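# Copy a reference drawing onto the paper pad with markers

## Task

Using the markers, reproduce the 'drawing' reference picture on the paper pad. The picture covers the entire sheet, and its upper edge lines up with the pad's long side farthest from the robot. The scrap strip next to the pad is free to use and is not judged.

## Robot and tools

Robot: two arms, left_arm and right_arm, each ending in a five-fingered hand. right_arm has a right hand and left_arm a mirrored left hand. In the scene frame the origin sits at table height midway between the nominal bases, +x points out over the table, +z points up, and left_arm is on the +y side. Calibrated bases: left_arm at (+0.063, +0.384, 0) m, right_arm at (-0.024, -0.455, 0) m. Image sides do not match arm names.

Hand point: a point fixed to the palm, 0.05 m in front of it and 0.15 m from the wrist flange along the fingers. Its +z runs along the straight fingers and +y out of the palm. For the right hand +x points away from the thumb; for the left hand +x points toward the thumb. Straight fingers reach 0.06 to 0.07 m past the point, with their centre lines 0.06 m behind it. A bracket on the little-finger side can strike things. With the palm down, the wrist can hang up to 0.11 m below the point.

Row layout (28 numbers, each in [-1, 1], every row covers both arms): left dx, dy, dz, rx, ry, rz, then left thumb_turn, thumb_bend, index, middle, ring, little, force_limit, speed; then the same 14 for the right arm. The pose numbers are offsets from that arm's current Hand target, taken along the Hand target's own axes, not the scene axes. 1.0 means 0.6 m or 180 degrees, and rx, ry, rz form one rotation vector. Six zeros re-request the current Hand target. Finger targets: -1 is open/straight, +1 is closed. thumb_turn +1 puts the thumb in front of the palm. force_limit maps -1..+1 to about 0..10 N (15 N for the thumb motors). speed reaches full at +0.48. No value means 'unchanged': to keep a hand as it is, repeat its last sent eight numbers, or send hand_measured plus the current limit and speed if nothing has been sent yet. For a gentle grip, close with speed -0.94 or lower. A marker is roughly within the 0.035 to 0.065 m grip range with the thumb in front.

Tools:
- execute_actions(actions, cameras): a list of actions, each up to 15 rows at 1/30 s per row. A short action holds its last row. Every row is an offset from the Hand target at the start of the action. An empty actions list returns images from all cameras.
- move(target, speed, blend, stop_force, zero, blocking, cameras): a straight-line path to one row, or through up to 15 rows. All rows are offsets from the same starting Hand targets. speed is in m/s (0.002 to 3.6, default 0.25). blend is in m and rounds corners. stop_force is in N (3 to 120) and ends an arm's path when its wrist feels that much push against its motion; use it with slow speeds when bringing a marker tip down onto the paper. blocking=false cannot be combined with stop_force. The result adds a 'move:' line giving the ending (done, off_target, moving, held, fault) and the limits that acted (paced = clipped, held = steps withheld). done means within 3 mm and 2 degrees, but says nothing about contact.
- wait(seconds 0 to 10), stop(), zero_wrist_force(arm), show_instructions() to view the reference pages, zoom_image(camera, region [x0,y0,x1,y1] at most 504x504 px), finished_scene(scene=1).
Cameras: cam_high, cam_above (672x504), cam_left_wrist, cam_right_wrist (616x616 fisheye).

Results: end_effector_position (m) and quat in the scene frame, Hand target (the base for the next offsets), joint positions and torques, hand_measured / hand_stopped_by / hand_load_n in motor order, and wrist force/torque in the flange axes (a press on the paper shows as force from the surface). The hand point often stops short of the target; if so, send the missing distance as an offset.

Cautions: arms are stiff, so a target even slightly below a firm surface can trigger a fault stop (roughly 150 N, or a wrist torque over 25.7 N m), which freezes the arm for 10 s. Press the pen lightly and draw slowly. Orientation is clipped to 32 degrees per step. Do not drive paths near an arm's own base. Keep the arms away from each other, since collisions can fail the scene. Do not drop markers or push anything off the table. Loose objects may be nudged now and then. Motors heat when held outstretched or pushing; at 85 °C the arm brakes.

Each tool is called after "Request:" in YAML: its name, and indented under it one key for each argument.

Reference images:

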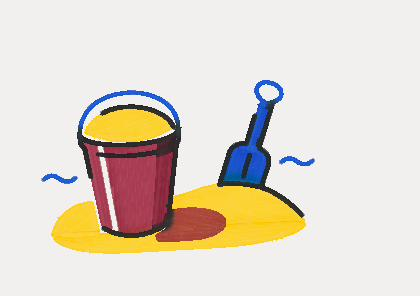

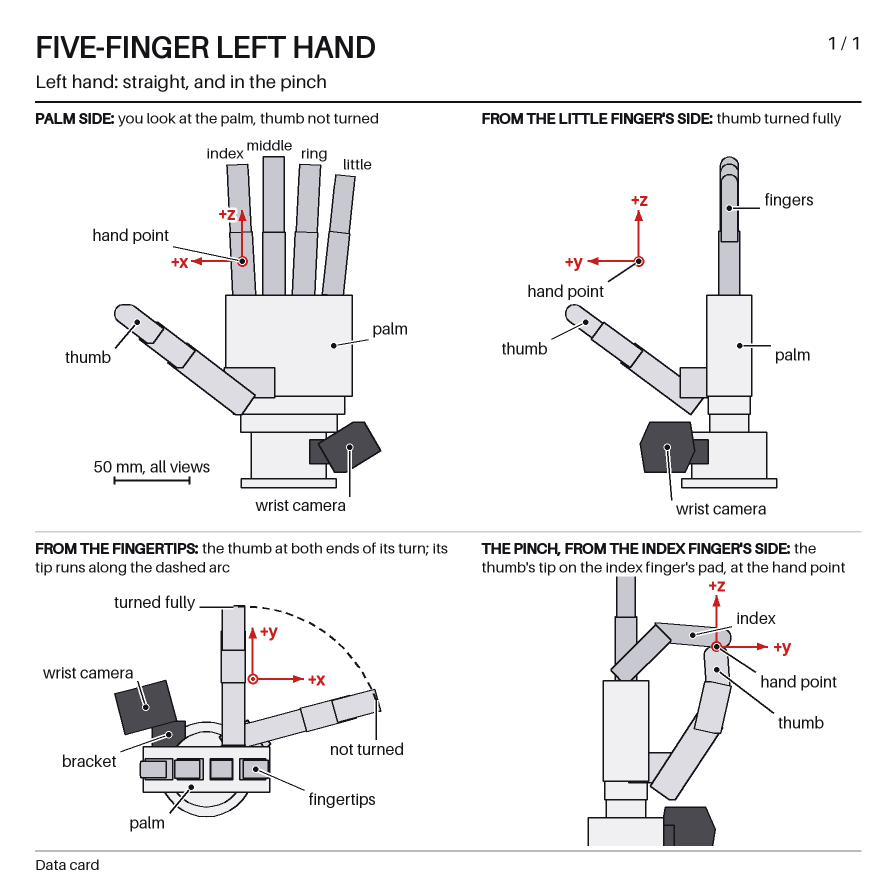

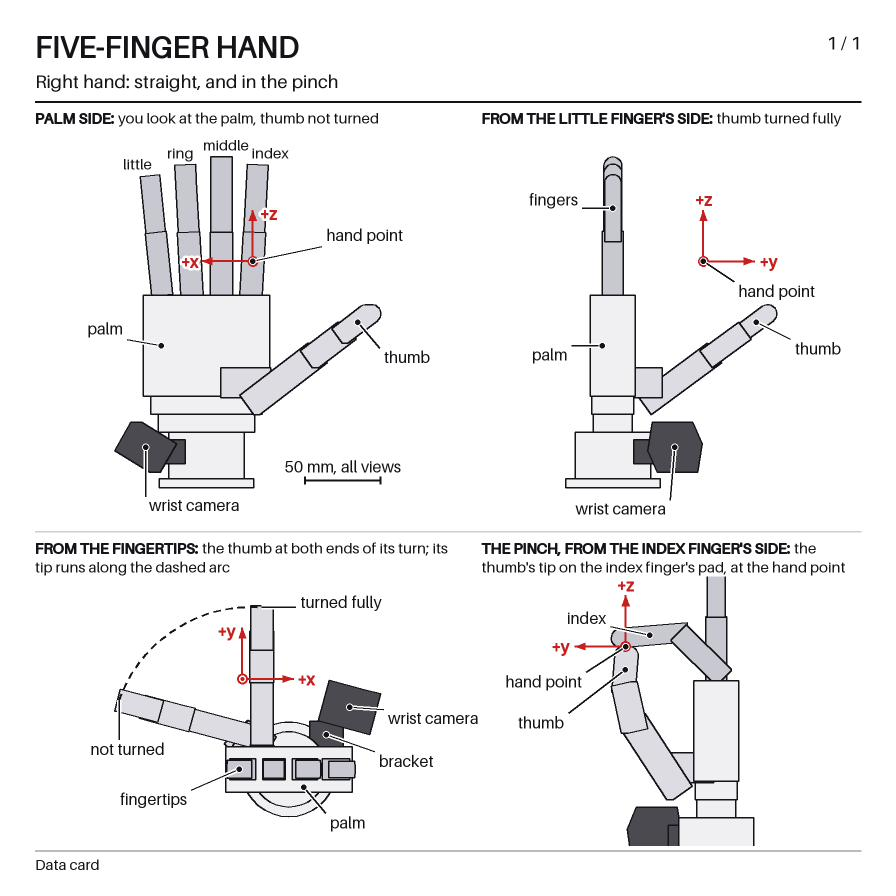

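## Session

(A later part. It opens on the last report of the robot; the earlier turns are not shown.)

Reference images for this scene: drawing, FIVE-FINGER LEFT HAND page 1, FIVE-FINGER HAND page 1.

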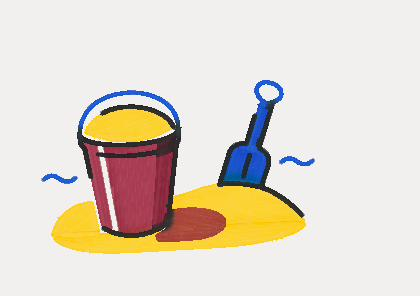

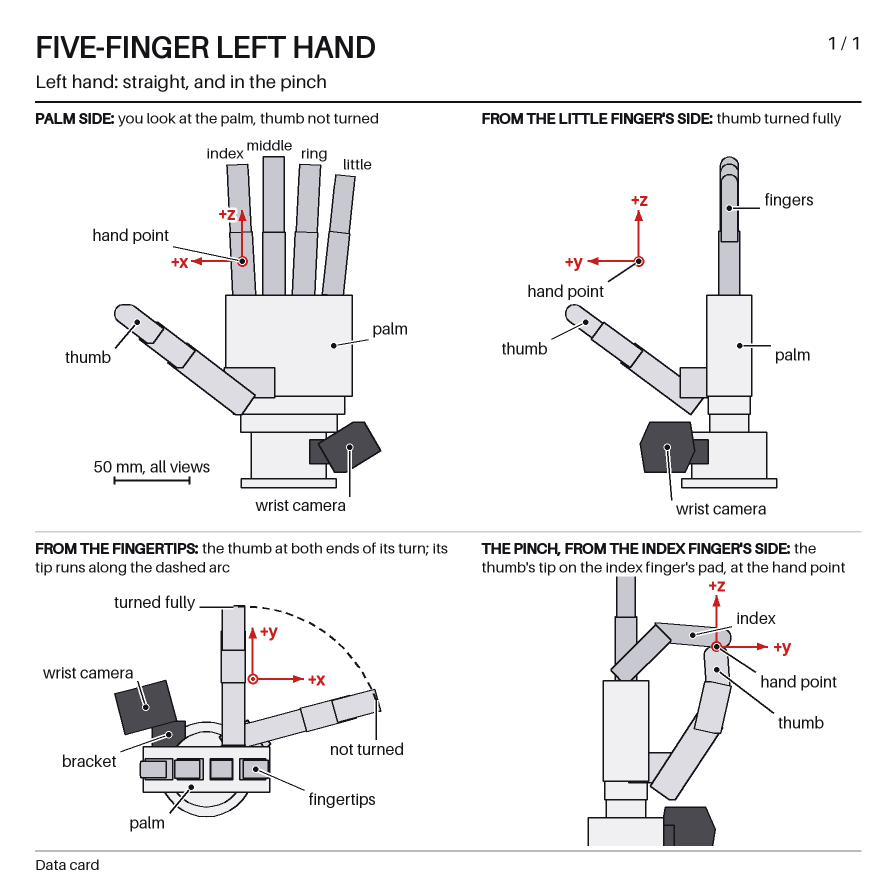

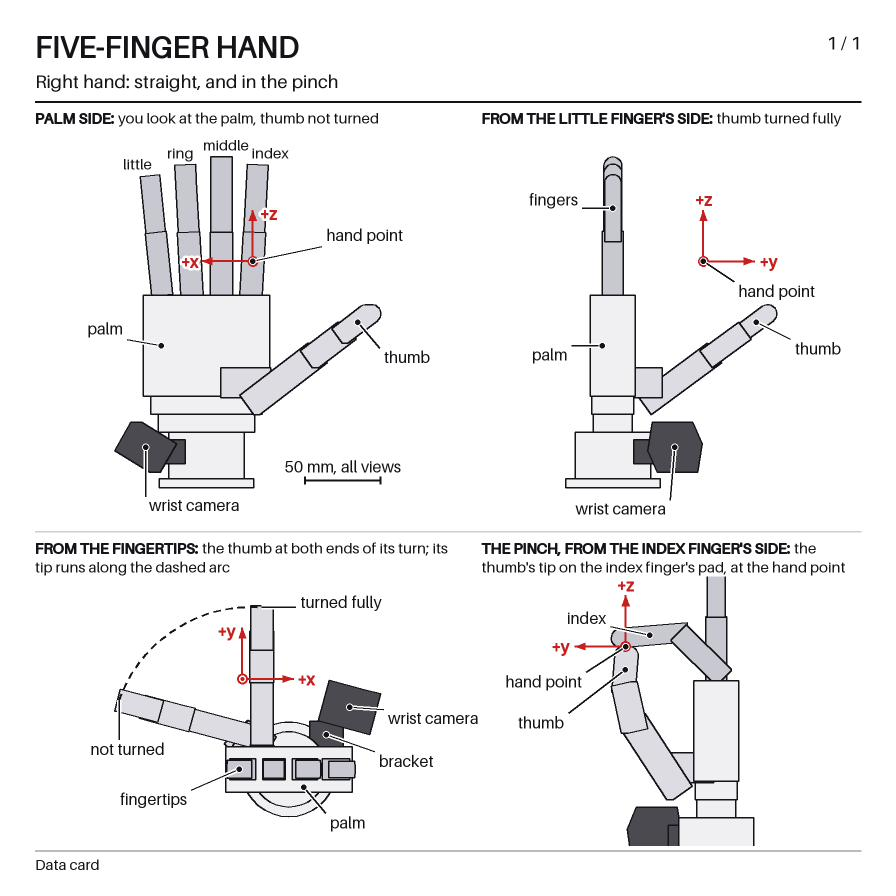

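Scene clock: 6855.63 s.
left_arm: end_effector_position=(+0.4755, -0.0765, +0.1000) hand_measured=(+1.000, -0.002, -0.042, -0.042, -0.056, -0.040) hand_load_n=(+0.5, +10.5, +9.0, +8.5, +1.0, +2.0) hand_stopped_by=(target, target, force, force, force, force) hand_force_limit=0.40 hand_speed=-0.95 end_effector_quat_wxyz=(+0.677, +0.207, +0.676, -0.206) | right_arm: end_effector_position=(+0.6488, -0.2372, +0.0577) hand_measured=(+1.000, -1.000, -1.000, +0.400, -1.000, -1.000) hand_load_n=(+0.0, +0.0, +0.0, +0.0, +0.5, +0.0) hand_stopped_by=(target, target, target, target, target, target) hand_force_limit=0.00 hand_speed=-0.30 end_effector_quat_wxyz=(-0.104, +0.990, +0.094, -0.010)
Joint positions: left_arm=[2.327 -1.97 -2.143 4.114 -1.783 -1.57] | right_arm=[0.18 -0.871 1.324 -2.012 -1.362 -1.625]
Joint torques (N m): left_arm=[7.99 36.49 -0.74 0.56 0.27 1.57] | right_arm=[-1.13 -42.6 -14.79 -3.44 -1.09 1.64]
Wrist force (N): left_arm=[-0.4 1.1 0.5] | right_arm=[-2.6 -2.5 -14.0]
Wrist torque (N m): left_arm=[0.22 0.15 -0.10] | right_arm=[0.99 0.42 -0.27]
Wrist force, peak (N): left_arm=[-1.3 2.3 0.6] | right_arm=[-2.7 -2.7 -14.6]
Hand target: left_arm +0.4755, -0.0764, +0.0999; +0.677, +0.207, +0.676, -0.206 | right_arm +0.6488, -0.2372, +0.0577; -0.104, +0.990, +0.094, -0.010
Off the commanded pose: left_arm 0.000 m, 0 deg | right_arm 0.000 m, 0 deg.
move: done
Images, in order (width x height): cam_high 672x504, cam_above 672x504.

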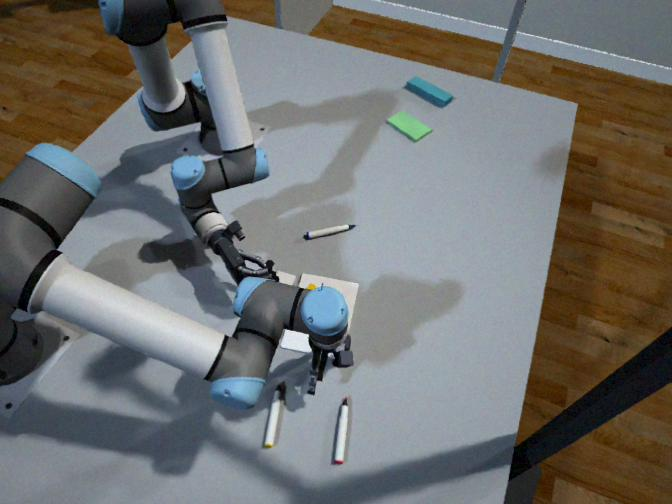

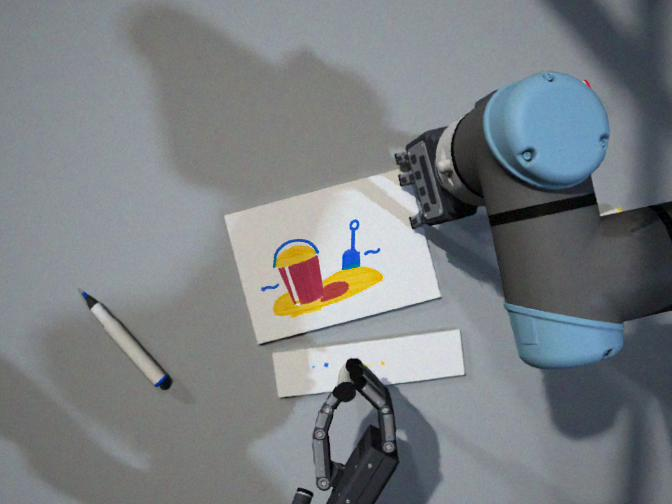

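Request:
move:
  target:
    - [0.0248,0,0,0,0,0,1,0,0.35,0.37,0.33,0.33,0.4,-0.95,0,0,0,0,0,0,1,-1,-1,0.4,-1,-1,0,-0.3]
    - [0.0748,0,0,0,0,0,1,0,0.35,0.37,0.33,0.33,0.4,-0.95,0,0,0,0,0,0,1,-1,-1,0.4,-1,-1,0,-0.3]
  speed: [0.04,0.006]
  stop_force: 3

Request:
move:
  target:
    - [-0.0167,0,0,0,0,0,1,0,0.35,0.37,0.33,0.33,0.4,-0.95,0,0,0,0,0,0,1,-1,-1,0.4,-1,-1,0,-0.3]
    - [-0.08,0,-0.22,0,0,0,1,0,0.35,0.37,0.33,0.33,0.4,-0.95,0,0,0,0,0,0,1,-1,-1,0.4,-1,-1,0,-0.3]
  speed: [0.05,0.15]
  cameras: ["cam_above"]

Request:
zoom_image:
  camera: "cam_above"
  region: [260, 310, 400, 410]

Scene clock: 6878.33 s.
left_arm: end_effector_position=(+0.4755, -0.0764, +0.0734) hand_measured=(+1.000, -0.002, -0.042, -0.042, -0.056, -0.040) hand_load_n=(+0.0, +10.0, +8.5, +9.0, +1.0, +2.5) hand_stopped_by=(target, target, force, force, force, force) hand_force_limit=0.40 hand_speed=-0.95 end_effector_quat_wxyz=(+0.677, +0.207, +0.676, -0.206) | right_arm: end_effector_position=(+0.6488, -0.2372, +0.0577) hand_measured=(+1.000, -1.000, -1.000, +0.400, -1.000, -1.000) hand_load_n=(+0.0, +0.0, +0.0, +0.0, +0.5, +0.0) hand_stopped_by=(target, target, target, target, target, target) hand_force_limit=0.00 hand_speed=-0.30 end_effector_quat_wxyz=(-0.104, +0.990, +0.094, -0.010)
Joint positions: left_arm=[2.327 -2.033 -2.154 4.187 -1.783 -1.57] | right_arm=[0.18 -0.871 1.324 -2.012 -1.362 -1.625]
Joint torques (N m): left_arm=[11.97 42.81 10.38 -0.6 1.27 0.29] | right_arm=[-1.42 -42.7 -15.23 -3.37 -1.09 1.76]
Wrist force (N): left_arm=[-3.0 1.0 0.1] | right_arm=[-2.9 -2.5 -14.2]
Wrist torque (N m): left_arm=[0.22 0.19 -0.17] | right_arm=[1.01 0.46 -0.29]
Wrist force, peak (N): left_arm=[-4.6 1.3 0.3] | right_arm=[-2.4 -2.8 -14.5]
Hand target: left_arm +0.4755, -0.0764, +0.0734; +0.677, +0.207, +0.676, -0.206 (not the last commanded pose) | right_arm +0.6488, -0.2372, +0.0577; -0.104, +0.990, +0.094, -0.010
Off the commanded pose: left_arm 0.018 m, 0 deg | right_arm 0.000 m, 0 deg.
move: contact (left_arm); path passed 1 of 2 targets

Scene clock: 6880.30 s.
left_arm: end_effector_position=(+0.3659, -0.0027, +0.1213) hand_measured=(+1.000, -0.002, -0.042, -0.042, -0.056, -0.040) hand_load_n=(+0.0, +10.5, +9.0, +9.0, +1.0, +2.0) hand_stopped_by=(target, target, force, force, force, force) hand_force_limit=0.40 hand_speed=-0.95 end_effector_quat_wxyz=(+0.677, +0.207, +0.676, -0.206) | right_arm: end_effector_position=(+0.6488, -0.2372, +0.0577) hand_measured=(+1.000, -1.000, -1.000, +0.400, -1.000, -1.000) hand_load_n=(+0.0, -0.5, +0.0, +0.0, +0.0, +0.0) hand_stopped_by=(target, target, target, target, target, target) hand_force_limit=0.00 hand_speed=-0.30 end_effector_quat_wxyz=(-0.104, +0.990, +0.094, -0.010)
Joint positions: left_arm=[2.222 -1.718 -2.429 4.148 -1.888 -1.57] | right_arm=[0.18 -0.871 1.324 -2.012 -1.362 -1.625]
Joint torques (N m): left_arm=[13.06 21.08 16.73 3.32 1 0.15] | right_arm=[-0.73 -42.42 -15.62 -3.33 -1.05 1.7]
Wrist force (N): left_arm=[-0.5 1.3 0.7] | right_arm=[-2.7 -2.6 -14.2]
Wrist torque (N m): left_arm=[0.14 0.20 -0.22] | right_arm=[1.00 0.42 -0.28]
Wrist force, peak (N): left_arm=[-3.0 0.8 0.3] | right_arm=[-2.8 -2.5 -14.5]
Hand target: left_arm +0.3660, -0.0027, +0.1213; +0.677, +0.207, +0.676, -0.206 | right_arm +0.6488, -0.2372, +0.0577; -0.104, +0.990, +0.094, -0.010
Off the commanded pose: left_arm 0.000 m, 0 deg | right_arm 0.000 m, 0 deg.
move: done
Images, in order (width x height): cam_above 672x504.

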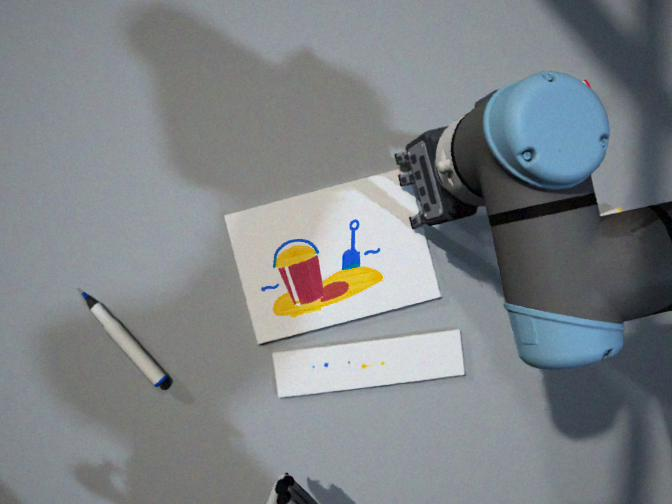

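Scaled by 3.600.

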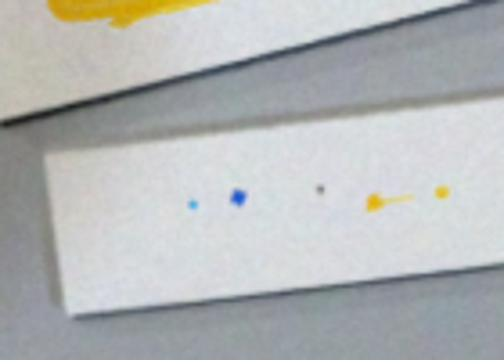

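Request:
zoom_image:
  camera: "cam_above"
  region: [255, 230, 335, 320]

Scaled by 5.600.

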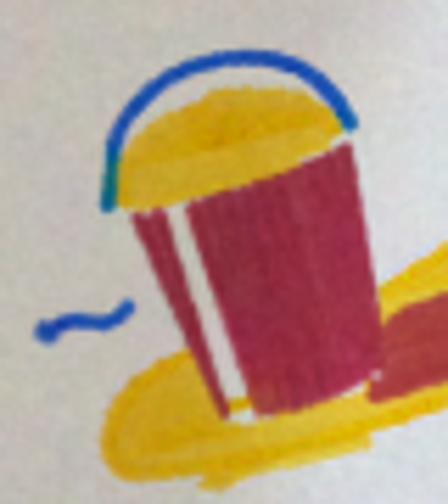

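Request:
move:
  target:
    - [0.0522,0.2099,0.3061,0,0,0,1,0,0.35,0.37,0.33,0.33,0.4,-0.95,0,0,0,0,0,0,1,-1,-1,0.4,-1,-1,0,-0.3]
    - [0.0714,0.2099,0.3061,0,0,0,1,0,0.35,0.37,0.33,0.33,0.4,-0.95,0,0,0,0,0,0,1,-1,-1,0.4,-1,-1,0,-0.3]
  speed: [0.12,0.04]
  cameras: ["cam_above","cam_left_wrist"]

Request:
zoom_image:
  camera: "cam_above"
  region: [220, 200, 400, 350]

Scene clock: 6946.03 s.
left_arm: end_effector_position=(+0.5886, -0.0008, +0.0785) hand_measured=(+1.000, -0.002, -0.042, -0.042, -0.056, -0.040) hand_load_n=(+0.0, +10.5, +9.0, +8.5, +1.0, +2.0) hand_stopped_by=(target, target, force, force, force, force) hand_force_limit=0.40 hand_speed=-0.95 end_effector_quat_wxyz=(+0.676, +0.207, +0.676, -0.206) end_effector_velocity=(+0.000, +0.000, +0.001) end_effector_angular_velocity=(+0.000, +0.000, -0.001) | right_arm: end_effector_position=(+0.6488, -0.2372, +0.0577) hand_measured=(+1.000, -1.000, -1.000, +0.400, -1.000, -1.000) hand_load_n=(+0.0, +0.0, +0.0, +0.0, +0.5, +0.0) hand_stopped_by=(target, target, target, target, target, target) hand_force_limit=0.00 hand_speed=-0.30 end_effector_quat_wxyz=(-0.104, +0.990, +0.094, -0.010)
Joint positions: left_arm=[2.659 -2.023 -2.148 4.17 -1.45 -1.57] | right_arm=[0.18 -0.871 1.324 -2.012 -1.362 -1.625]
Joint velocities: left_arm=[0 0.003 0.002 -0.005 0 0] | right_arm=[within noise]
Joint torques (N m): left_arm=[-14.59 44.48 8.83 -0.08 1.23 -1.08] | right_arm=[-1.93 -42.1 -16.24 -3.32 -1.02 1.63]
Wrist force (N): left_arm=[-0.8 1.4 0.1] | right_arm=[-2.6 -2.5 -14.0]
Wrist torque (N m): left_arm=[0.24 0.21 -0.19] | right_arm=[1.00 0.42 -0.27]
Wrist force, peak (N): left_arm=[-0.7 2.3 1.4] | right_arm=[-2.7 -2.6 -14.5]
Hand target: left_arm +0.5887, -0.0008, +0.0787; +0.677, +0.207, +0.676, -0.206 | right_arm +0.6488, -0.2372, +0.0577; -0.104, +0.990, +0.094, -0.010
Off the commanded pose: left_arm 0.000 m, 0 deg | right_arm 0.000 m, 0 deg.
move: done
camera_calibration:
cam_left_wrist: T_world_to_cam=[[-0.547097, -0.806635, -0.223662, 0.333264], [-0.331319, 0.454048, -0.827084, 0.259236], [0.768709, -0.378392, -0.515662, -0.298755], [0, 0, 0, 1]] pos_world=[0.497873, 0.0380704, 0.134892]
Images, in order (width x height): cam_above 672x504, cam_left_wrist 616x616.

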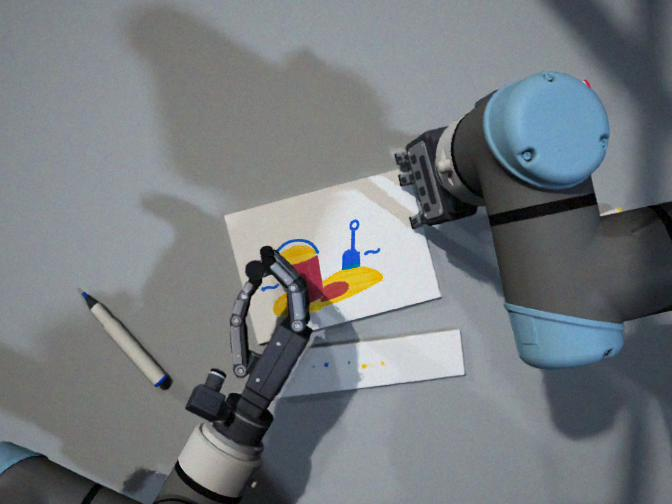

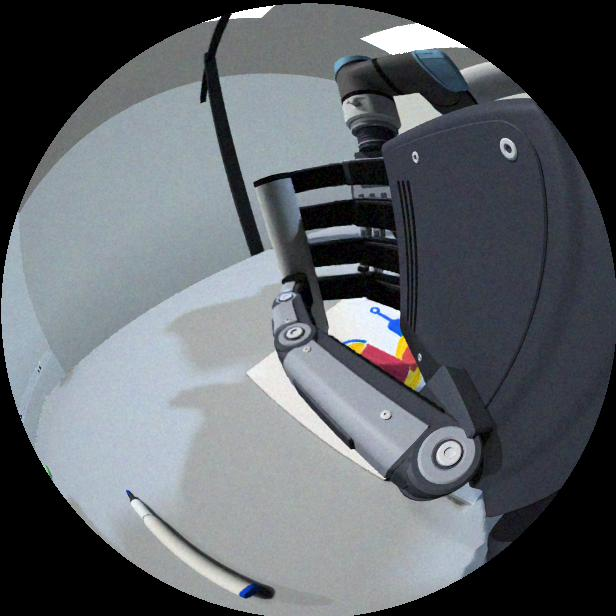

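Scaled by 2.800.

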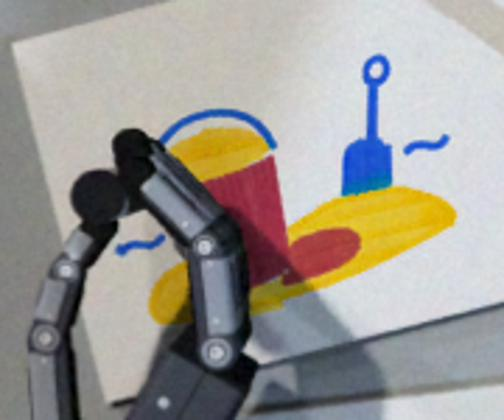

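Request:
move:
  target:
    - [0.00867,0,0,0,0,0,1,0,0.35,0.37,0.33,0.33,0.4,-0.95,0,0,0,0,0,0,1,-1,-1,0.4,-1,-1,0,-0.3]
    - [0.00867,-0.00441,-0.00207,0,0,0,1,0,0.35,0.37,0.33,0.33,0.4,-0.95,0,0,0,0,0,0,1,-1,-1,0.4,-1,-1,0,-0.3]
    - [0.00867,-0.01013,-0.00073,0,0,0,1,0,0.35,0.37,0.33,0.33,0.4,-0.95,0,0,0,0,0,0,1,-1,-1,0.4,-1,-1,0,-0.3]
    - [0.00867,-0.0171,0.00408,0,0,0,1,0,0.35,0.37,0.33,0.33,0.4,-0.95,0,0,0,0,0,0,1,-1,-1,0.4,-1,-1,0,-0.3]
    - [0.00867,-0.02708,0.01295,0,0,0,1,0,0.35,0.37,0.33,0.33,0.4,-0.95,0,0,0,0,0,0,1,-1,-1,0.4,-1,-1,0,-0.3]
    - [0.00867,-0.03618,0.02271,0,0,0,1,0,0.35,0.37,0.33,0.33,0.4,-0.95,0,0,0,0,0,0,1,-1,-1,0.4,-1,-1,0,-0.3]
    - [0.00867,-0.04339,0.032,0,0,0,1,0,0.35,0.37,0.33,0.33,0.4,-0.95,0,0,0,0,0,0,1,-1,-1,0.4,-1,-1,0,-0.3]
    - [0.00867,-0.04895,0.04059,0,0,0,1,0,0.35,0.37,0.33,0.33,0.4,-0.95,0,0,0,0,0,0,1,-1,-1,0.4,-1,-1,0,-0.3]
    - [0.00867,-0.05321,0.04812,0,0,0,1,0,0.35,0.37,0.33,0.33,0.4,-0.95,0,0,0,0,0,0,1,-1,-1,0.4,-1,-1,0,-0.3]
    - [0.00867,-0.056,0.05537,0,0,0,1,0,0.35,0.37,0.33,0.33,0.4,-0.95,0,0,0,0,0,0,1,-1,-1,0.4,-1,-1,0,-0.3]
    - [0.00867,-0.05673,0.06232,0,0,0,1,0,0.35,0.37,0.33,0.33,0.4,-0.95,0,0,0,0,0,0,1,-1,-1,0.4,-1,-1,0,-0.3]
    - [0.00867,-0.05287,0.05084,0,0,0,1,0,0.35,0.37,0.33,0.33,0.4,-0.95,0,0,0,0,0,0,1,-1,-1,0.4,-1,-1,0,-0.3]
    - [0.00867,-0.04233,0.03307,0,0,0,1,0,0.35,0.37,0.33,0.33,0.4,-0.95,0,0,0,0,0,0,1,-1,-1,0.4,-1,-1,0,-0.3]
    - [0.00867,-0.02709,0.01531,0,0,0,1,0,0.35,0.37,0.33,0.33,0.4,-0.95,0,0,0,0,0,0,1,-1,-1,0.4,-1,-1,0,-0.3]
    - [0,-0.02709,0.01531,0,0,0,1,0,0.35,0.37,0.33,0.33,0.4,-0.95,0,0,0,0,0,0,1,-1,-1,0.4,-1,-1,0,-0.3]
  speed: [0.03,0.05,0.05,0.05,0.06,0.06,0.06,0.06,0.06,0.06,0.05,0.06,0.06,0.06,0.06]
  blend: [0,0.001,0.0015,0.002,0.003,0.003,0.003,0.003,0.002,0.002,0,0.002,0.003,0,0]

Request:
move:
  target: [-0.06,0.03,-0.25,0,0,0,1,0,0.35,0.37,0.33,0.33,0.4,-0.95,0,0,0,0,0,0,1,-1,-1,0.4,-1,-1,0,-0.3]
  speed: 0.15
  cameras: ["cam_above"]

Request:
zoom_image:
  camera: "cam_above"
  region: [255, 230, 335, 320]

Scene clock: 7019.90 s.
left_arm: end_effector_position=(+0.5873, -0.0194, +0.0788) hand_measured=(+1.000, -0.002, -0.042, -0.042, -0.056, -0.040) hand_load_n=(+0.5, +10.0, +9.5, +8.5, +0.5, +1.5) hand_stopped_by=(target, target, force, force, force, force) hand_force_limit=0.40 hand_speed=-0.95 end_effector_quat_wxyz=(+0.677, +0.207, +0.676, -0.206) | right_arm: end_effector_position=(+0.6488, -0.2372, +0.0577) hand_measured=(+1.000, -1.000, -1.000, +0.400, -1.000, -1.000) hand_load_n=(+0.0, +0.0, +0.0, +0.0, +0.5, +0.0) hand_stopped_by=(target, target, target, target, target, target) hand_force_limit=0.00 hand_speed=-0.30 end_effector_quat_wxyz=(-0.104, +0.990, +0.094, -0.010)
Joint positions: left_arm=[2.616 -2.042 -2.11 4.153 -1.493 -1.57] | right_arm=[0.18 -0.871 1.324 -2.012 -1.362 -1.625]
Joint torques (N m): left_arm=[-15.52 22.29 19.08 3.64 -0.83 -0.32] | right_arm=[-1.33 -42.32 -16.39 -3.41 -0.99 1.62]
Wrist force (N): left_arm=[-0.9 1.3 0.4] | right_arm=[-1.2 -3.1 -13.5]
Wrist torque (N m): left_arm=[0.18 0.24 -0.22] | right_arm=[0.97 0.52 -0.22]
Wrist force, peak (N): left_arm=[-4.1 3.5 0.8] | right_arm=[-2.8 -2.8 -14.4]
Hand target: left_arm +0.5872, -0.0194, +0.0787; +0.677, +0.207, +0.676, -0.206 | right_arm +0.6488, -0.2372, +0.0577; -0.104, +0.990, +0.094, -0.010
Off the commanded pose: left_arm 0.000 m, 0 deg | right_arm 0.000 m, 0 deg.
move: done; blend cut to 0.0026 m at target 8

Scene clock: 7021.40 s.
left_arm: end_effector_position=(+0.4729, +0.0793, +0.1146) hand_measured=(+1.000, -0.002, -0.042, -0.042, -0.056, -0.040) hand_load_n=(+0.5, +10.0, +9.0, +8.5, +0.5, +2.0) hand_stopped_by=(target, target, force, force, force, force) hand_force_limit=0.40 hand_speed=-0.95 end_effector_quat_wxyz=(+0.677, +0.207, +0.676, -0.206) | right_arm: end_effector_position=(+0.6488, -0.2372, +0.0577) hand_measured=(+1.000, -1.000, -1.000, +0.400, -1.000, -1.000) hand_load_n=(+0.0, +0.0, +0.0, +0.0, +0.5, +0.0) hand_stopped_by=(target, target, target, target, target, target) hand_force_limit=0.00 hand_speed=-0.30 end_effector_quat_wxyz=(-0.104, +0.990, +0.094, -0.010)
Joint positions: left_arm=[2.736 -1.674 -2.518 4.192 -1.374 -1.57] | right_arm=[0.18 -0.871 1.324 -2.012 -1.362 -1.625]
Joint torques (N m): left_arm=[-14.8 23.8 10.35 3.81 -0.89 -1.27] | right_arm=[-1.97 -42.63 -15.79 -3.37 -0.97 1.5]
Wrist force (N): left_arm=[-0.8 1.6 0.7] | right_arm=[-1.1 -2.7 -13.5]
Wrist torque (N m): left_arm=[0.21 0.21 -0.15] | right_arm=[1.04 0.51 -0.21]
Wrist force, peak (N): left_arm=[-0.7 1.6 1.6] | right_arm=[-1.2 -3.2 -13.9]
Hand target: left_arm +0.4728, +0.0793, +0.1146; +0.677, +0.207, +0.676, -0.206 | right_arm +0.6488, -0.2372, +0.0577; -0.104, +0.990, +0.094, -0.010
Off the commanded pose: left_arm 0.000 m, 0 deg | right_arm 0.000 m, 0 deg.
move: done
Images, in order (width x height): cam_above 672x504.

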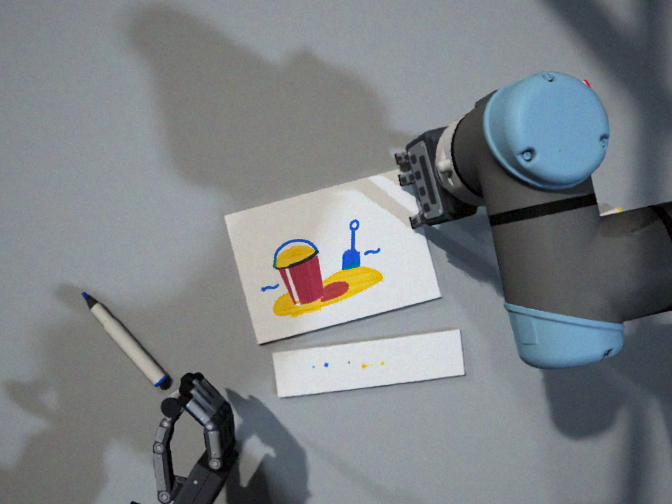

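Scaled by 5.600.

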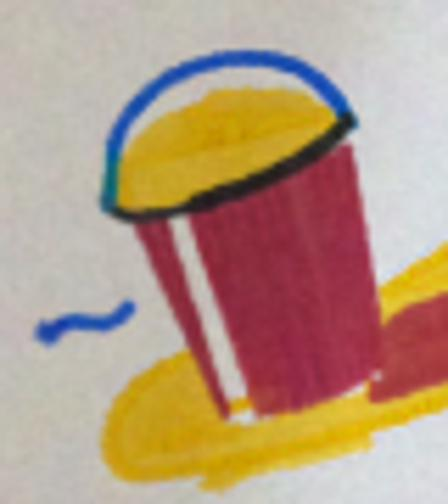

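Request:
move:
  target:
    - [0.041,-0.028,0.2489,0,0,0,1,0,0.35,0.37,0.33,0.33,0.4,-0.95,0,0,0,0,0,0,1,-1,-1,0.4,-1,-1,0,-0.3]
    - [0.0602,-0.028,0.2489,0,0,0,1,0,0.35,0.37,0.33,0.33,0.4,-0.95,0,0,0,0,0,0,1,-1,-1,0.4,-1,-1,0,-0.3]
  speed: [0.12,0.04]

Request:
move:
  target:
    - [0.009,0,0,0,0,0,1,0,0.35,0.37,0.33,0.33,0.4,-0.95,0,0,0,0,0,0,1,-1,-1,0.4,-1,-1,0,-0.3]
    - [0.009,0.00927,-0.0084,0,0,0,1,0,0.35,0.37,0.33,0.33,0.4,-0.95,0,0,0,0,0,0,1,-1,-1,0.4,-1,-1,0,-0.3]
    - [0.009,0.01624,-0.01322,0,0,0,1,0,0.35,0.37,0.33,0.33,0.4,-0.95,0,0,0,0,0,0,1,-1,-1,0.4,-1,-1,0,-0.3]
    - [0.009,0.02095,-0.01438,0,0,0,1,0,0.35,0.37,0.33,0.33,0.4,-0.95,0,0,0,0,0,0,1,-1,-1,0.4,-1,-1,0,-0.3]
    - [0.009,0.01448,-0.01852,0,0,0,1,0,0.35,0.37,0.33,0.33,0.4,-0.95,0,0,0,0,0,0,1,-1,-1,0.4,-1,-1,0,-0.3]
    - [0.009,0.00507,-0.02444,0,0,0,1,0,0.35,0.37,0.33,0.33,0.4,-0.95,0,0,0,0,0,0,1,-1,-1,0.4,-1,-1,0,-0.3]
    - [0.009,-0.00758,-0.03302,0,0,0,1,0,0.35,0.37,0.33,0.33,0.4,-0.95,0,0,0,0,0,0,1,-1,-1,0.4,-1,-1,0,-0.3]
    - [0,-0.00758,-0.03302,0,0,0,1,0,0.35,0.37,0.33,0.33,0.4,-0.95,0,0,0,0,0,0,1,-1,-1,0.4,-1,-1,0,-0.3]
  speed: [0.03,0.05,0.05,0.05,0.05,0.05,0.05,0.06]
  blend: [0,0.002,0.0015,0,0.002,0.002,0,0]

Request:
move:
  target:
    - [0,0.01027,0.018,0,0,0,1,0,0.35,0.37,0.33,0.33,0.4,-0.95,0,0,0,0,0,0,1,-1,-1,0.4,-1,-1,0,-0.3]
    - [0.009,0.01027,0.018,0,0,0,1,0,0.35,0.37,0.33,0.33,0.4,-0.95,0,0,0,0,0,0,1,-1,-1,0.4,-1,-1,0,-0.3]
    - [0.009,-0.00154,0.0274,0,0,0,1,0,0.35,0.37,0.33,0.33,0.4,-0.95,0,0,0,0,0,0,1,-1,-1,0.4,-1,-1,0,-0.3]
    - [0.009,-0.01306,0.03945,0,0,0,1,0,0.35,0.37,0.33,0.33,0.4,-0.95,0,0,0,0,0,0,1,-1,-1,0.4,-1,-1,0,-0.3]
    - [0.009,-0.02134,0.05121,0,0,0,1,0,0.35,0.37,0.33,0.33,0.4,-0.95,0,0,0,0,0,0,1,-1,-1,0.4,-1,-1,0,-0.3]
    - [0.009,-0.02726,0.0618,0,0,0,1,0,0.35,0.37,0.33,0.33,0.4,-0.95,0,0,0,0,0,0,1,-1,-1,0.4,-1,-1,0,-0.3]
    - [0.009,-0.03082,0.07122,0,0,0,1,0,0.35,0.37,0.33,0.33,0.4,-0.95,0,0,0,0,0,0,1,-1,-1,0.4,-1,-1,0,-0.3]
    - [0,-0.03082,0.07122,0,0,0,1,0,0.35,0.37,0.33,0.33,0.4,-0.95,0,0,0,0,0,0,1,-1,-1,0.4,-1,-1,0,-0.3]
  speed: [0.05,0.03,0.05,0.05,0.05,0.05,0.05,0.06]
  blend: [0,0,0.003,0.003,0.003,0.003,0,0]

Request:
move:
  target: [-0.06,0.03,-0.25,0,0,0,1,0,0.35,0.37,0.33,0.33,0.4,-0.95,0,0,0,0,0,0,1,-1,-1,0.4,-1,-1,0,-0.3]
  speed: 0.15
  cameras: ["cam_above"]

Request:
zoom_image:
  camera: "cam_above"
  region: [255, 230, 335, 320]

Scene clock: 7111.20 s.
left_arm: end_effector_position=(+0.5873, -0.0180, +0.0784) hand_measured=(+1.000, -0.002, -0.042, -0.042, -0.056, -0.040) hand_load_n=(+0.0, +10.0, +9.5, +8.5, +0.5, +2.0) hand_stopped_by=(target, target, force, force, force, force) hand_force_limit=0.40 hand_speed=-0.95 end_effector_quat_wxyz=(+0.676, +0.207, +0.676, -0.206) | right_arm: end_effector_position=(+0.6488, -0.2372, +0.0577) hand_measured=(+1.000, -1.000, -1.000, +0.400, -1.000, -1.000) hand_load_n=(+0.0, -0.5, +0.0, +0.0, +0.5, +0.0) hand_stopped_by=(target, target, target, target, target, target) hand_force_limit=0.00 hand_speed=-0.30 end_effector_quat_wxyz=(-0.104, +0.990, +0.094, -0.010)
Joint positions: left_arm=[2.619 -2.041 -2.113 4.154 -1.49 -1.57] | right_arm=[0.18 -0.871 1.324 -2.012 -1.362 -1.625]
Joint torques (N m): left_arm=[13.74 44.44 8.89 -0.43 1.48 1.1] | right_arm=[-1.08 -42.21 -16.88 -3.52 -0.9 1.53]
Wrist force (N): left_arm=[-1.0 1.2 0.2] | right_arm=[-1.1 -3.0 -13.4]
Wrist torque (N m): left_arm=[0.18 0.24 -0.21] | right_arm=[0.97 0.50 -0.21]
Wrist force, peak (N): left_arm=[-1.5 1.7 0.1] | right_arm=[-1.4 -3.0 -13.9]
Hand target: left_arm +0.5874, -0.0180, +0.0786; +0.677, +0.207, +0.676, -0.206 | right_arm +0.6488, -0.2372, +0.0577; -0.104, +0.990, +0.094, -0.010
Off the commanded pose: left_arm 0.000 m, 0 deg | right_arm 0.000 m, 0 deg.
move: done

Scene clock: 7113.23 s.
left_arm: end_effector_position=(+0.5684, -0.0108, +0.0786) hand_measured=(+1.000, -0.002, -0.042, -0.042, -0.056, -0.040) hand_load_n=(-0.5, +10.5, +9.0, +9.0, +0.5, +1.5) hand_stopped_by=(target, target, force, force, force, force) hand_force_limit=0.40 hand_speed=-0.95 end_effector_quat_wxyz=(+0.677, +0.207, +0.676, -0.206) | right_arm: end_effector_position=(+0.6488, -0.2372, +0.0577) hand_measured=(+1.000, -1.000, -1.000, +0.400, -1.000, -1.000) hand_load_n=(+0.0, +0.0, +0.0, +0.0, +0.5, +0.0) hand_stopped_by=(target, target, target, target, target, target) hand_force_limit=0.00 hand_speed=-0.30 end_effector_quat_wxyz=(-0.104, +0.990, +0.094, -0.010)
Joint positions: left_arm=[2.611 -2.013 -2.166 4.18 -1.498 -1.57] | right_arm=[0.18 -0.871 1.324 -2.012 -1.362 -1.625]
Joint torques (N m): left_arm=[13.14 20.88 20.39 3.7 0.8 0.44] | right_arm=[-1.48 -42.37 -16.38 -3.53 -0.84 1.58]
Wrist force (N): left_arm=[-1.1 1.6 0.3] | right_arm=[-1.0 -3.2 -13.5]
Wrist torque (N m): left_arm=[0.21 0.29 -0.22] | right_arm=[0.96 0.49 -0.22]
Wrist force, peak (N): left_arm=[-6.5 -0.7 2.2] | right_arm=[-1.1 -3.1 -13.9]
Hand target: left_arm +0.5684, -0.0108, +0.0786; +0.677, +0.207, +0.676, -0.206 | right_arm +0.6488, -0.2372, +0.0577; -0.104, +0.990, +0.094, -0.010
Off the commanded pose: left_arm 0.000 m, 0 deg | right_arm 0.000 m, 0 deg.
move: done

Scene clock: 7115.57 s.
left_arm: end_effector_position=(+0.5935, -0.0500, +0.0786) hand_measured=(+1.000, -0.002, -0.042, -0.042, -0.056, -0.040) hand_load_n=(-1.0, +10.0, +9.0, +8.5, +1.0, +1.5) hand_stopped_by=(target, target, force, force, force, force) hand_force_limit=0.40 hand_speed=-0.95 end_effector_quat_wxyz=(+0.677, +0.207, +0.676, -0.206) | right_arm: end_effector_position=(+0.6488, -0.2372, +0.0577) hand_measured=(+1.000, -1.000, -1.000, +0.400, -1.000, -1.000) hand_load_n=(+0.5, +0.0, +0.0, +0.0, +0.5, +0.0) hand_stopped_by=(target, target, target, target, target, target) hand_force_limit=0.00 hand_speed=-0.30 end_effector_quat_wxyz=(-0.104, +0.990, +0.094, -0.010)
Joint positions: left_arm=[2.561 -2.084 -2.029 4.114 -1.549 -1.57] | right_arm=[0.18 -0.871 1.324 -2.012 -1.362 -1.625]
Joint torques (N m): left_arm=[12.86 23.95 23.07 3.17 1.57 1.35] | right_arm=[-1.24 -42.08 -16.52 -3.48 -0.86 1.69]
Wrist force (N): left_arm=[-1.1 1.4 0.0] | right_arm=[-1.1 -3.0 -13.8]
Wrist torque (N m): left_arm=[0.22 0.25 -0.20] | right_arm=[0.99 0.51 -0.22]
Wrist force, peak (N): left_arm=[-5.5 3.9 -0.5] | right_arm=[-1.0 -3.1 -13.9]
Hand target: left_arm +0.5935, -0.0500, +0.0786; +0.677, +0.207, +0.676, -0.206 | right_arm +0.6488, -0.2372, +0.0577; -0.104, +0.990, +0.094, -0.010
Off the commanded pose: left_arm 0.000 m, 0 deg | right_arm 0.000 m, 0 deg.
move: done

Scene clock: 7117.07 s.
left_arm: end_effector_position=(+0.4792, +0.0488, +0.1145) hand_measured=(+1.000, -0.002, -0.042, -0.042, -0.056, -0.040) hand_load_n=(-1.0, +10.0, +9.0, +8.5, +0.5, +1.5) hand_stopped_by=(target, target, force, force, force, force) hand_force_limit=0.40 hand_speed=-0.95 end_effector_quat_wxyz=(+0.677, +0.207, +0.676, -0.206) | right_arm: end_effector_position=(+0.6488, -0.2372, +0.0577) hand_measured=(+1.000, -1.000, -1.000, +0.400, -1.000, -1.000) hand_load_n=(+0.0, +0.0, +0.0, +0.0, +0.5, -0.5) hand_stopped_by=(target, target, target, target, target, target) hand_force_limit=0.00 hand_speed=-0.30 end_effector_quat_wxyz=(-0.104, +0.990, +0.094, -0.010)
Joint positions: left_arm=[2.638 -1.736 -2.439 4.175 -1.471 -1.57] | right_arm=[0.18 -0.871 1.324 -2.012 -1.362 -1.625]
Joint torques (N m): left_arm=[-14.79 25.5 9.41 3.17 -1.23 -1.09] | right_arm=[-1.24 -42.5 -16.62 -3.49 -0.91 1.53]
Wrist force (N): left_arm=[-1.1 1.4 0.9] | right_arm=[-1.0 -3.1 -14.0]
Wrist torque (N m): left_arm=[0.15 0.28 -0.27] | right_arm=[1.01 0.50 -0.22]
Wrist force, peak (N): left_arm=[-0.6 1.0 1.9] | right_arm=[-1.0 -3.1 -14.0]
Hand target: left_arm +0.4791, +0.0487, +0.1145; +0.677, +0.207, +0.676, -0.206 | right_arm +0.6488, -0.2372, +0.0577; -0.104, +0.990, +0.094, -0.010
Off the commanded pose: left_arm 0.000 m, 0 deg | right_arm 0.000 m, 0 deg.
move: done
Images, in order (width x height): cam_above 672x504.

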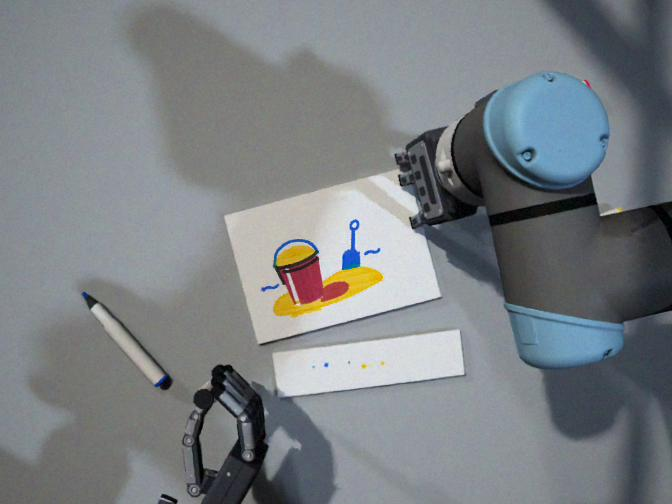

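Scaled by 5.600.

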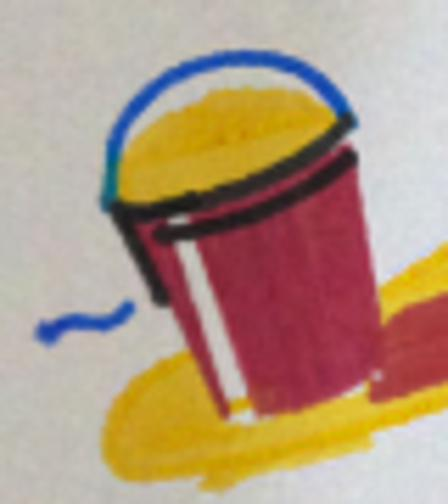

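Request:
move:
  target:
    - [0.0408,-0.0239,0.2584,0,0,0,1,0,0.35,0.37,0.33,0.33,0.4,-0.95,0,0,0,0,0,0,1,-1,-1,0.4,-1,-1,0,-0.3]
    - [0.06,-0.0239,0.2584,0,0,0,1,0,0.35,0.37,0.33,0.33,0.4,-0.95,0,0,0,0,0,0,1,-1,-1,0.4,-1,-1,0,-0.3]
  speed: [0.12,0.04]

Request:
move:
  target:
    - [0.0088,0,0,0,0,0,1,0,0.35,0.37,0.33,0.33,0.4,-0.95,0,0,0,0,0,0,1,-1,-1,0.4,-1,-1,0,-0.3]
    - [0.0088,-0.00734,-0.00915,0,0,0,1,0,0.35,0.37,0.33,0.33,0.4,-0.95,0,0,0,0,0,0,1,-1,-1,0.4,-1,-1,0,-0.3]
    - [0.0088,-0.01498,-0.01919,0,0,0,1,0,0.35,0.37,0.33,0.33,0.4,-0.95,0,0,0,0,0,0,1,-1,-1,0.4,-1,-1,0,-0.3]
    - [0.0088,-0.02849,-0.03513,0,0,0,1,0,0.35,0.37,0.33,0.33,0.4,-0.95,0,0,0,0,0,0,1,-1,-1,0.4,-1,-1,0,-0.3]
    - [0.0088,-0.04053,-0.05019,0,0,0,1,0,0.35,0.37,0.33,0.33,0.4,-0.95,0,0,0,0,0,0,1,-1,-1,0.4,-1,-1,0,-0.3]
    - [0.0088,-0.04875,-0.06258,0,0,0,1,0,0.35,0.37,0.33,0.33,0.4,-0.95,0,0,0,0,0,0,1,-1,-1,0.4,-1,-1,0,-0.3]
    - [0.0088,-0.04607,-0.0723,0,0,0,1,0,0.35,0.37,0.33,0.33,0.4,-0.95,0,0,0,0,0,0,1,-1,-1,0.4,-1,-1,0,-0.3]
    - [0.0088,-0.03944,-0.08336,0,0,0,1,0,0.35,0.37,0.33,0.33,0.4,-0.95,0,0,0,0,0,0,1,-1,-1,0.4,-1,-1,0,-0.3]
    - [0.0088,-0.03052,-0.0933,0,0,0,1,0,0.35,0.37,0.33,0.33,0.4,-0.95,0,0,0,0,0,0,1,-1,-1,0.4,-1,-1,0,-0.3]
    - [0.0088,-0.02125,-0.10052,0,0,0,1,0,0.35,0.37,0.33,0.33,0.4,-0.95,0,0,0,0,0,0,1,-1,-1,0.4,-1,-1,0,-0.3]
    - [0.0088,-0.01299,-0.10521,0,0,0,1,0,0.35,0.37,0.33,0.33,0.4,-0.95,0,0,0,0,0,0,1,-1,-1,0.4,-1,-1,0,-0.3]
    - [0,-0.01299,-0.10521,0,0,0,1,0,0.35,0.37,0.33,0.33,0.4,-0.95,0,0,0,0,0,0,1,-1,-1,0.4,-1,-1,0,-0.3]
  speed: [0.03,0.05,0.05,0.05,0.05,0.05,0.05,0.05,0.05,0.05,0.05,0.06]
  blend: [0,0.003,0.003,0.003,0.003,0.001,0.002,0.003,0.003,0.003,0,0]

Request:
move:
  target:
    - [0,0.06876,0.0703,0,0,0,1,0,0.35,0.37,0.33,0.33,0.4,-0.95,0,0,0,0,0,0,1,-1,-1,0.4,-1,-1,0,-0.3]
    - [0.0088,0.06876,0.0703,0,0,0,1,0,0.35,0.37,0.33,0.33,0.4,-0.95,0,0,0,0,0,0,1,-1,-1,0.4,-1,-1,0,-0.3]
    - [0.0088,0.0655,0.07883,0,0,0,1,0,0.35,0.37,0.33,0.33,0.4,-0.95,0,0,0,0,0,0,1,-1,-1,0.4,-1,-1,0,-0.3]
    - [0.0088,0.05852,0.08836,0,0,0,1,0,0.35,0.37,0.33,0.33,0.4,-0.95,0,0,0,0,0,0,1,-1,-1,0.4,-1,-1,0,-0.3]
    - [0.0088,0.04996,0.09629,0,0,0,1,0,0.35,0.37,0.33,0.33,0.4,-0.95,0,0,0,0,0,0,1,-1,-1,0.4,-1,-1,0,-0.3]
    - [0.0088,0.04128,0.10175,0,0,0,1,0,0.35,0.37,0.33,0.33,0.4,-0.95,0,0,0,0,0,0,1,-1,-1,0.4,-1,-1,0,-0.3]
    - [0.0088,0.03244,0.10467,0,0,0,1,0,0.35,0.37,0.33,0.33,0.4,-0.95,0,0,0,0,0,0,1,-1,-1,0.4,-1,-1,0,-0.3]
    - [0.0088,0.02389,0.10554,0,0,0,1,0,0.35,0.37,0.33,0.33,0.4,-0.95,0,0,0,0,0,0,1,-1,-1,0.4,-1,-1,0,-0.3]
    - [0.0088,0.01712,0.10464,0,0,0,1,0,0.35,0.37,0.33,0.33,0.4,-0.95,0,0,0,0,0,0,1,-1,-1,0.4,-1,-1,0,-0.3]
    - [0,0.01712,0.10464,0,0,0,1,0,0.35,0.37,0.33,0.33,0.4,-0.95,0,0,0,0,0,0,1,-1,-1,0.4,-1,-1,0,-0.3]
  speed: [0.1,0.03,0.05,0.05,0.05,0.05,0.05,0.05,0.05,0.06]
  blend: [0,0,0.003,0.003,0.003,0.003,0.003,0.003,0,0]

Request:
move:
  target: [-0.06,0.03,-0.27,0,0,0,1,0,0.35,0.37,0.33,0.33,0.4,-0.95,0,0,0,0,0,0,1,-1,-1,0.4,-1,-1,0,-0.3]
  speed: 0.15
  cameras: ["cam_above"]

Request:
zoom_image:
  camera: "cam_above"
  region: [255, 230, 335, 320]

Scene clock: 7178.70 s.
left_arm: end_effector_position=(+0.5997, -0.0497, +0.0784) hand_measured=(+1.000, -0.002, -0.042, -0.042, -0.056, -0.040) hand_load_n=(-0.5, +10.5, +9.0, +8.5, +0.5, +1.5) hand_stopped_by=(target, target, force, force, force, force) hand_force_limit=0.40 hand_speed=-0.95 end_effector_quat_wxyz=(+0.676, +0.207, +0.676, -0.206) end_effector_velocity=(+0.000, +0.000, +0.002) end_effector_angular_velocity=(+0.001, +0.002, +0.001) | right_arm: end_effector_position=(+0.6488, -0.2372, +0.0577) hand_measured=(+1.000, -1.000, -1.000, +0.400, -1.000, -1.000) hand_load_n=(+0.0, +0.0, +0.0, +0.0, +0.5, +0.0) hand_stopped_by=(target, target, target, target, target, target) hand_force_limit=0.00 hand_speed=-0.30 end_effector_quat_wxyz=(-0.104, +0.990, +0.094, -0.010)
Joint positions: left_arm=[2.569 -2.09 -2.018 4.108 -1.54 -1.57] | right_arm=[0.18 -0.871 1.324 -2.012 -1.362 -1.625]
Joint velocities: left_arm=[0 0.004 0.001 -0.007 -0.001 0] | right_arm=[within noise]
Joint torques (N m): left_arm=[13.11 47.81 7.27 0.22 1.42 1.22] | right_arm=[-0.98 -41.75 -17.15 -3.49 -0.88 1.64]
Wrist force (N): left_arm=[-0.8 1.4 0.1] | right_arm=[-1.2 -2.9 -13.5]
Wrist torque (N m): left_arm=[0.22 0.20 -0.18] | right_arm=[0.99 0.51 -0.22]
Wrist force, peak (N): left_arm=[-1.6 1.5 -0.3] | right_arm=[-1.4 -3.1 -14.0]
Hand target: left_arm +0.5997, -0.0497, +0.0786; +0.677, +0.207, +0.676, -0.206 | right_arm +0.6488, -0.2372, +0.0577; -0.104, +0.990, +0.094, -0.010
Off the commanded pose: left_arm 0.000 m, 0 deg | right_arm 0.000 m, 0 deg.
move: done

Scene clock: 7181.50 s.
left_arm: end_effector_position=(+0.5431, -0.0209, +0.0786) hand_measured=(+1.000, -0.002, -0.042, -0.042, -0.056, -0.040) hand_load_n=(-1.0, +9.5, +9.0, +8.5, +1.0, +1.0) hand_stopped_by=(target, target, force, force, force, force) hand_force_limit=0.40 hand_speed=-0.95 end_effector_quat_wxyz=(+0.677, +0.207, +0.676, -0.206) | right_arm: end_effector_position=(+0.6488, -0.2372, +0.0577) hand_measured=(+1.000, -1.000, -1.000, +0.400, -1.000, -1.000) hand_load_n=(+0.0, +0.0, +0.0, +0.0, +0.5, +0.0) hand_stopped_by=(target, target, target, target, target, target) hand_force_limit=0.00 hand_speed=-0.30 end_effector_quat_wxyz=(-0.104, +0.990, +0.094, -0.010)
Joint positions: left_arm=[2.553 -2 -2.19 4.191 -1.556 -1.57] | right_arm=[0.18 -0.871 1.324 -2.012 -1.362 -1.625]
Joint torques (N m): left_arm=[-15.04 19.22 18.18 3.32 -0.58 -0.39] | right_arm=[-0.62 -42.15 -17.53 -3.6 -0.97 1.64]
Wrist force (N): left_arm=[-1.1 1.5 0.3] | right_arm=[-0.8 -3.0 -13.3]
Wrist torque (N m): left_arm=[0.20 0.25 -0.20] | right_arm=[0.97 0.44 -0.20]
Wrist force, peak (N): left_arm=[-5.5 3.1 2.0] | right_arm=[-1.0 -3.0 -14.0]
Hand target: left_arm +0.5430, -0.0209, +0.0785; +0.677, +0.207, +0.676, -0.206 | right_arm +0.6488, -0.2372, +0.0577; -0.104, +0.990, +0.094, -0.010
Off the commanded pose: left_arm 0.000 m, 0 deg | right_arm 0.000 m, 0 deg.
move: done; blend cut to 0.0028 m at target 10

Scene clock: 7183.93 s.
left_arm: end_effector_position=(+0.6008, -0.0475, +0.0787) hand_measured=(+1.000, -0.002, -0.042, -0.042, -0.056, -0.040) hand_load_n=(-0.5, +10.0, +9.0, +8.5, +1.0, +1.5) hand_stopped_by=(target, target, force, force, force, force) hand_force_limit=0.40 hand_speed=-0.95 end_effector_quat_wxyz=(+0.677, +0.207, +0.676, -0.206) end_effector_velocity=(+0.001, +0.000, -0.001) end_effector_angular_velocity=(-0.001, -0.002, +0.000) | right_arm: end_effector_position=(+0.6488, -0.2372, +0.0577) hand_measured=(+1.000, -1.000, -1.000, +0.400, -1.000, -1.000) hand_load_n=(+0.0, +0.0, +0.0, +0.0, +0.5, +0.0) hand_stopped_by=(target, target, target, target, target, target) hand_force_limit=0.00 hand_speed=-0.30 end_effector_quat_wxyz=(-0.104, +0.990, +0.094, -0.010)
Joint positions: left_arm=[2.575 -2.088 -2.021 4.109 -1.535 -1.57] | right_arm=[0.18 -0.871 1.324 -2.012 -1.362 -1.625]
Joint velocities: left_arm=[0.001 -0.003 0 0.006 0 0] | right_arm=[within noise]
Joint torques (N m): left_arm=[13.39 25.9 18.27 4.09 0.44 1.31] | right_arm=[-1.38 -41.96 -17.5 -3.52 -1 1.56]
Wrist force (N): left_arm=[-1.1 1.4 0.0] | right_arm=[-1.3 -3.2 -13.4]
Wrist torque (N m): left_arm=[0.23 0.23 -0.19] | right_arm=[0.96 0.52 -0.22]
Wrist force, peak (N): left_arm=[-5.3 1.1 0.3] | right_arm=[-1.0 -3.1 -13.9]
Hand target: left_arm +0.6008, -0.0475, +0.0786; +0.677, +0.207, +0.676, -0.206 | right_arm +0.6488, -0.2372, +0.0577; -0.104, +0.990, +0.094, -0.010
Off the commanded pose: left_arm 0.000 m, 0 deg | right_arm 0.000 m, 0 deg.
move: done; blend cut to 0.0027 m at target 3, 0.0028 m at target 6, 0.0026 m at target 7, 0.002 m at target 8

Scene clock: 7185.53 s.
left_arm: end_effector_position=(+0.4766, +0.0580, +0.1145) hand_measured=(+1.000, -0.002, -0.042, -0.042, -0.056, -0.040) hand_load_n=(-1.0, +10.0, +9.0, +9.0, +0.5, +1.5) hand_stopped_by=(target, target, force, force, force, force) hand_force_limit=0.40 hand_speed=-0.95 end_effector_quat_wxyz=(+0.677, +0.207, +0.676, -0.206) | right_arm: end_effector_position=(+0.6488, -0.2372, +0.0577) hand_measured=(+1.000, -1.000, -1.000, +0.400, -1.000, -1.000) hand_load_n=(+0.0, +0.0, +0.0, +0.0, +0.5, +0.0) hand_stopped_by=(target, target, target, target, target, target) hand_force_limit=0.00 hand_speed=-0.30 end_effector_quat_wxyz=(-0.104, +0.990, +0.094, -0.010)
Joint positions: left_arm=[2.664 -1.717 -2.464 4.181 -1.445 -1.57] | right_arm=[0.18 -0.871 1.324 -2.012 -1.362 -1.625]
Joint torques (N m): left_arm=[-15.09 24.2 9.27 3.2 -1.07 -1.18] | right_arm=[-1.09 -41.92 -16.74 -3.5 -0.99 1.69]
Wrist force (N): left_arm=[-0.8 1.5 0.4] | right_arm=[-1.1 -3.0 -13.6]
Wrist torque (N m): left_arm=[0.19 0.20 -0.24] | right_arm=[0.99 0.50 -0.22]
Wrist force, peak (N): left_arm=[-1.4 1.7 -0.9] | right_arm=[-1.0 -3.1 -13.9]
Hand target: left_arm +0.4765, +0.0579, +0.1145; +0.677, +0.207, +0.676, -0.206 | right_arm +0.6488, -0.2372, +0.0577; -0.104, +0.990, +0.094, -0.010
Off the commanded pose: left_arm 0.000 m, 0 deg | right_arm 0.000 m, 0 deg.
move: done
Images, in order (width x height): cam_above 672x504.

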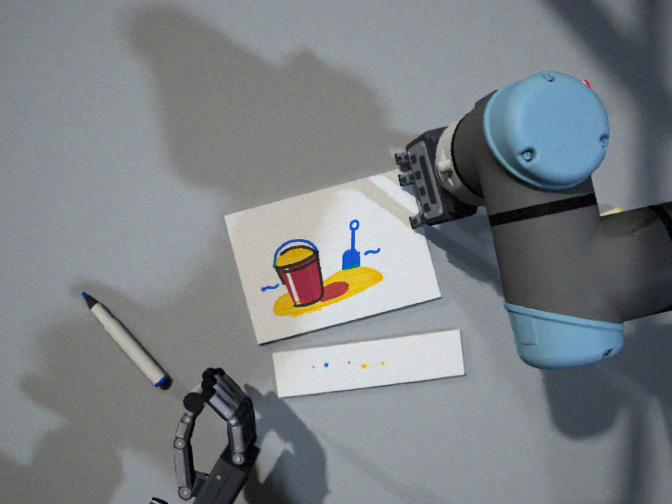

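Scaled by 5.600.

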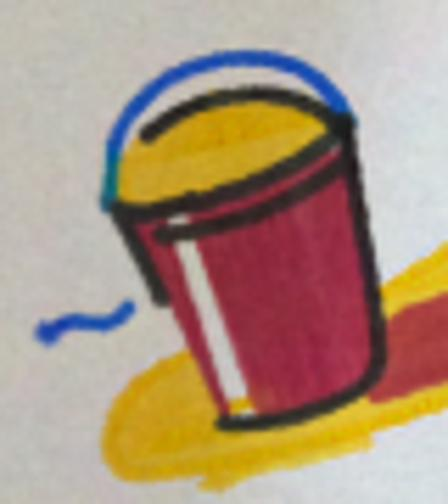

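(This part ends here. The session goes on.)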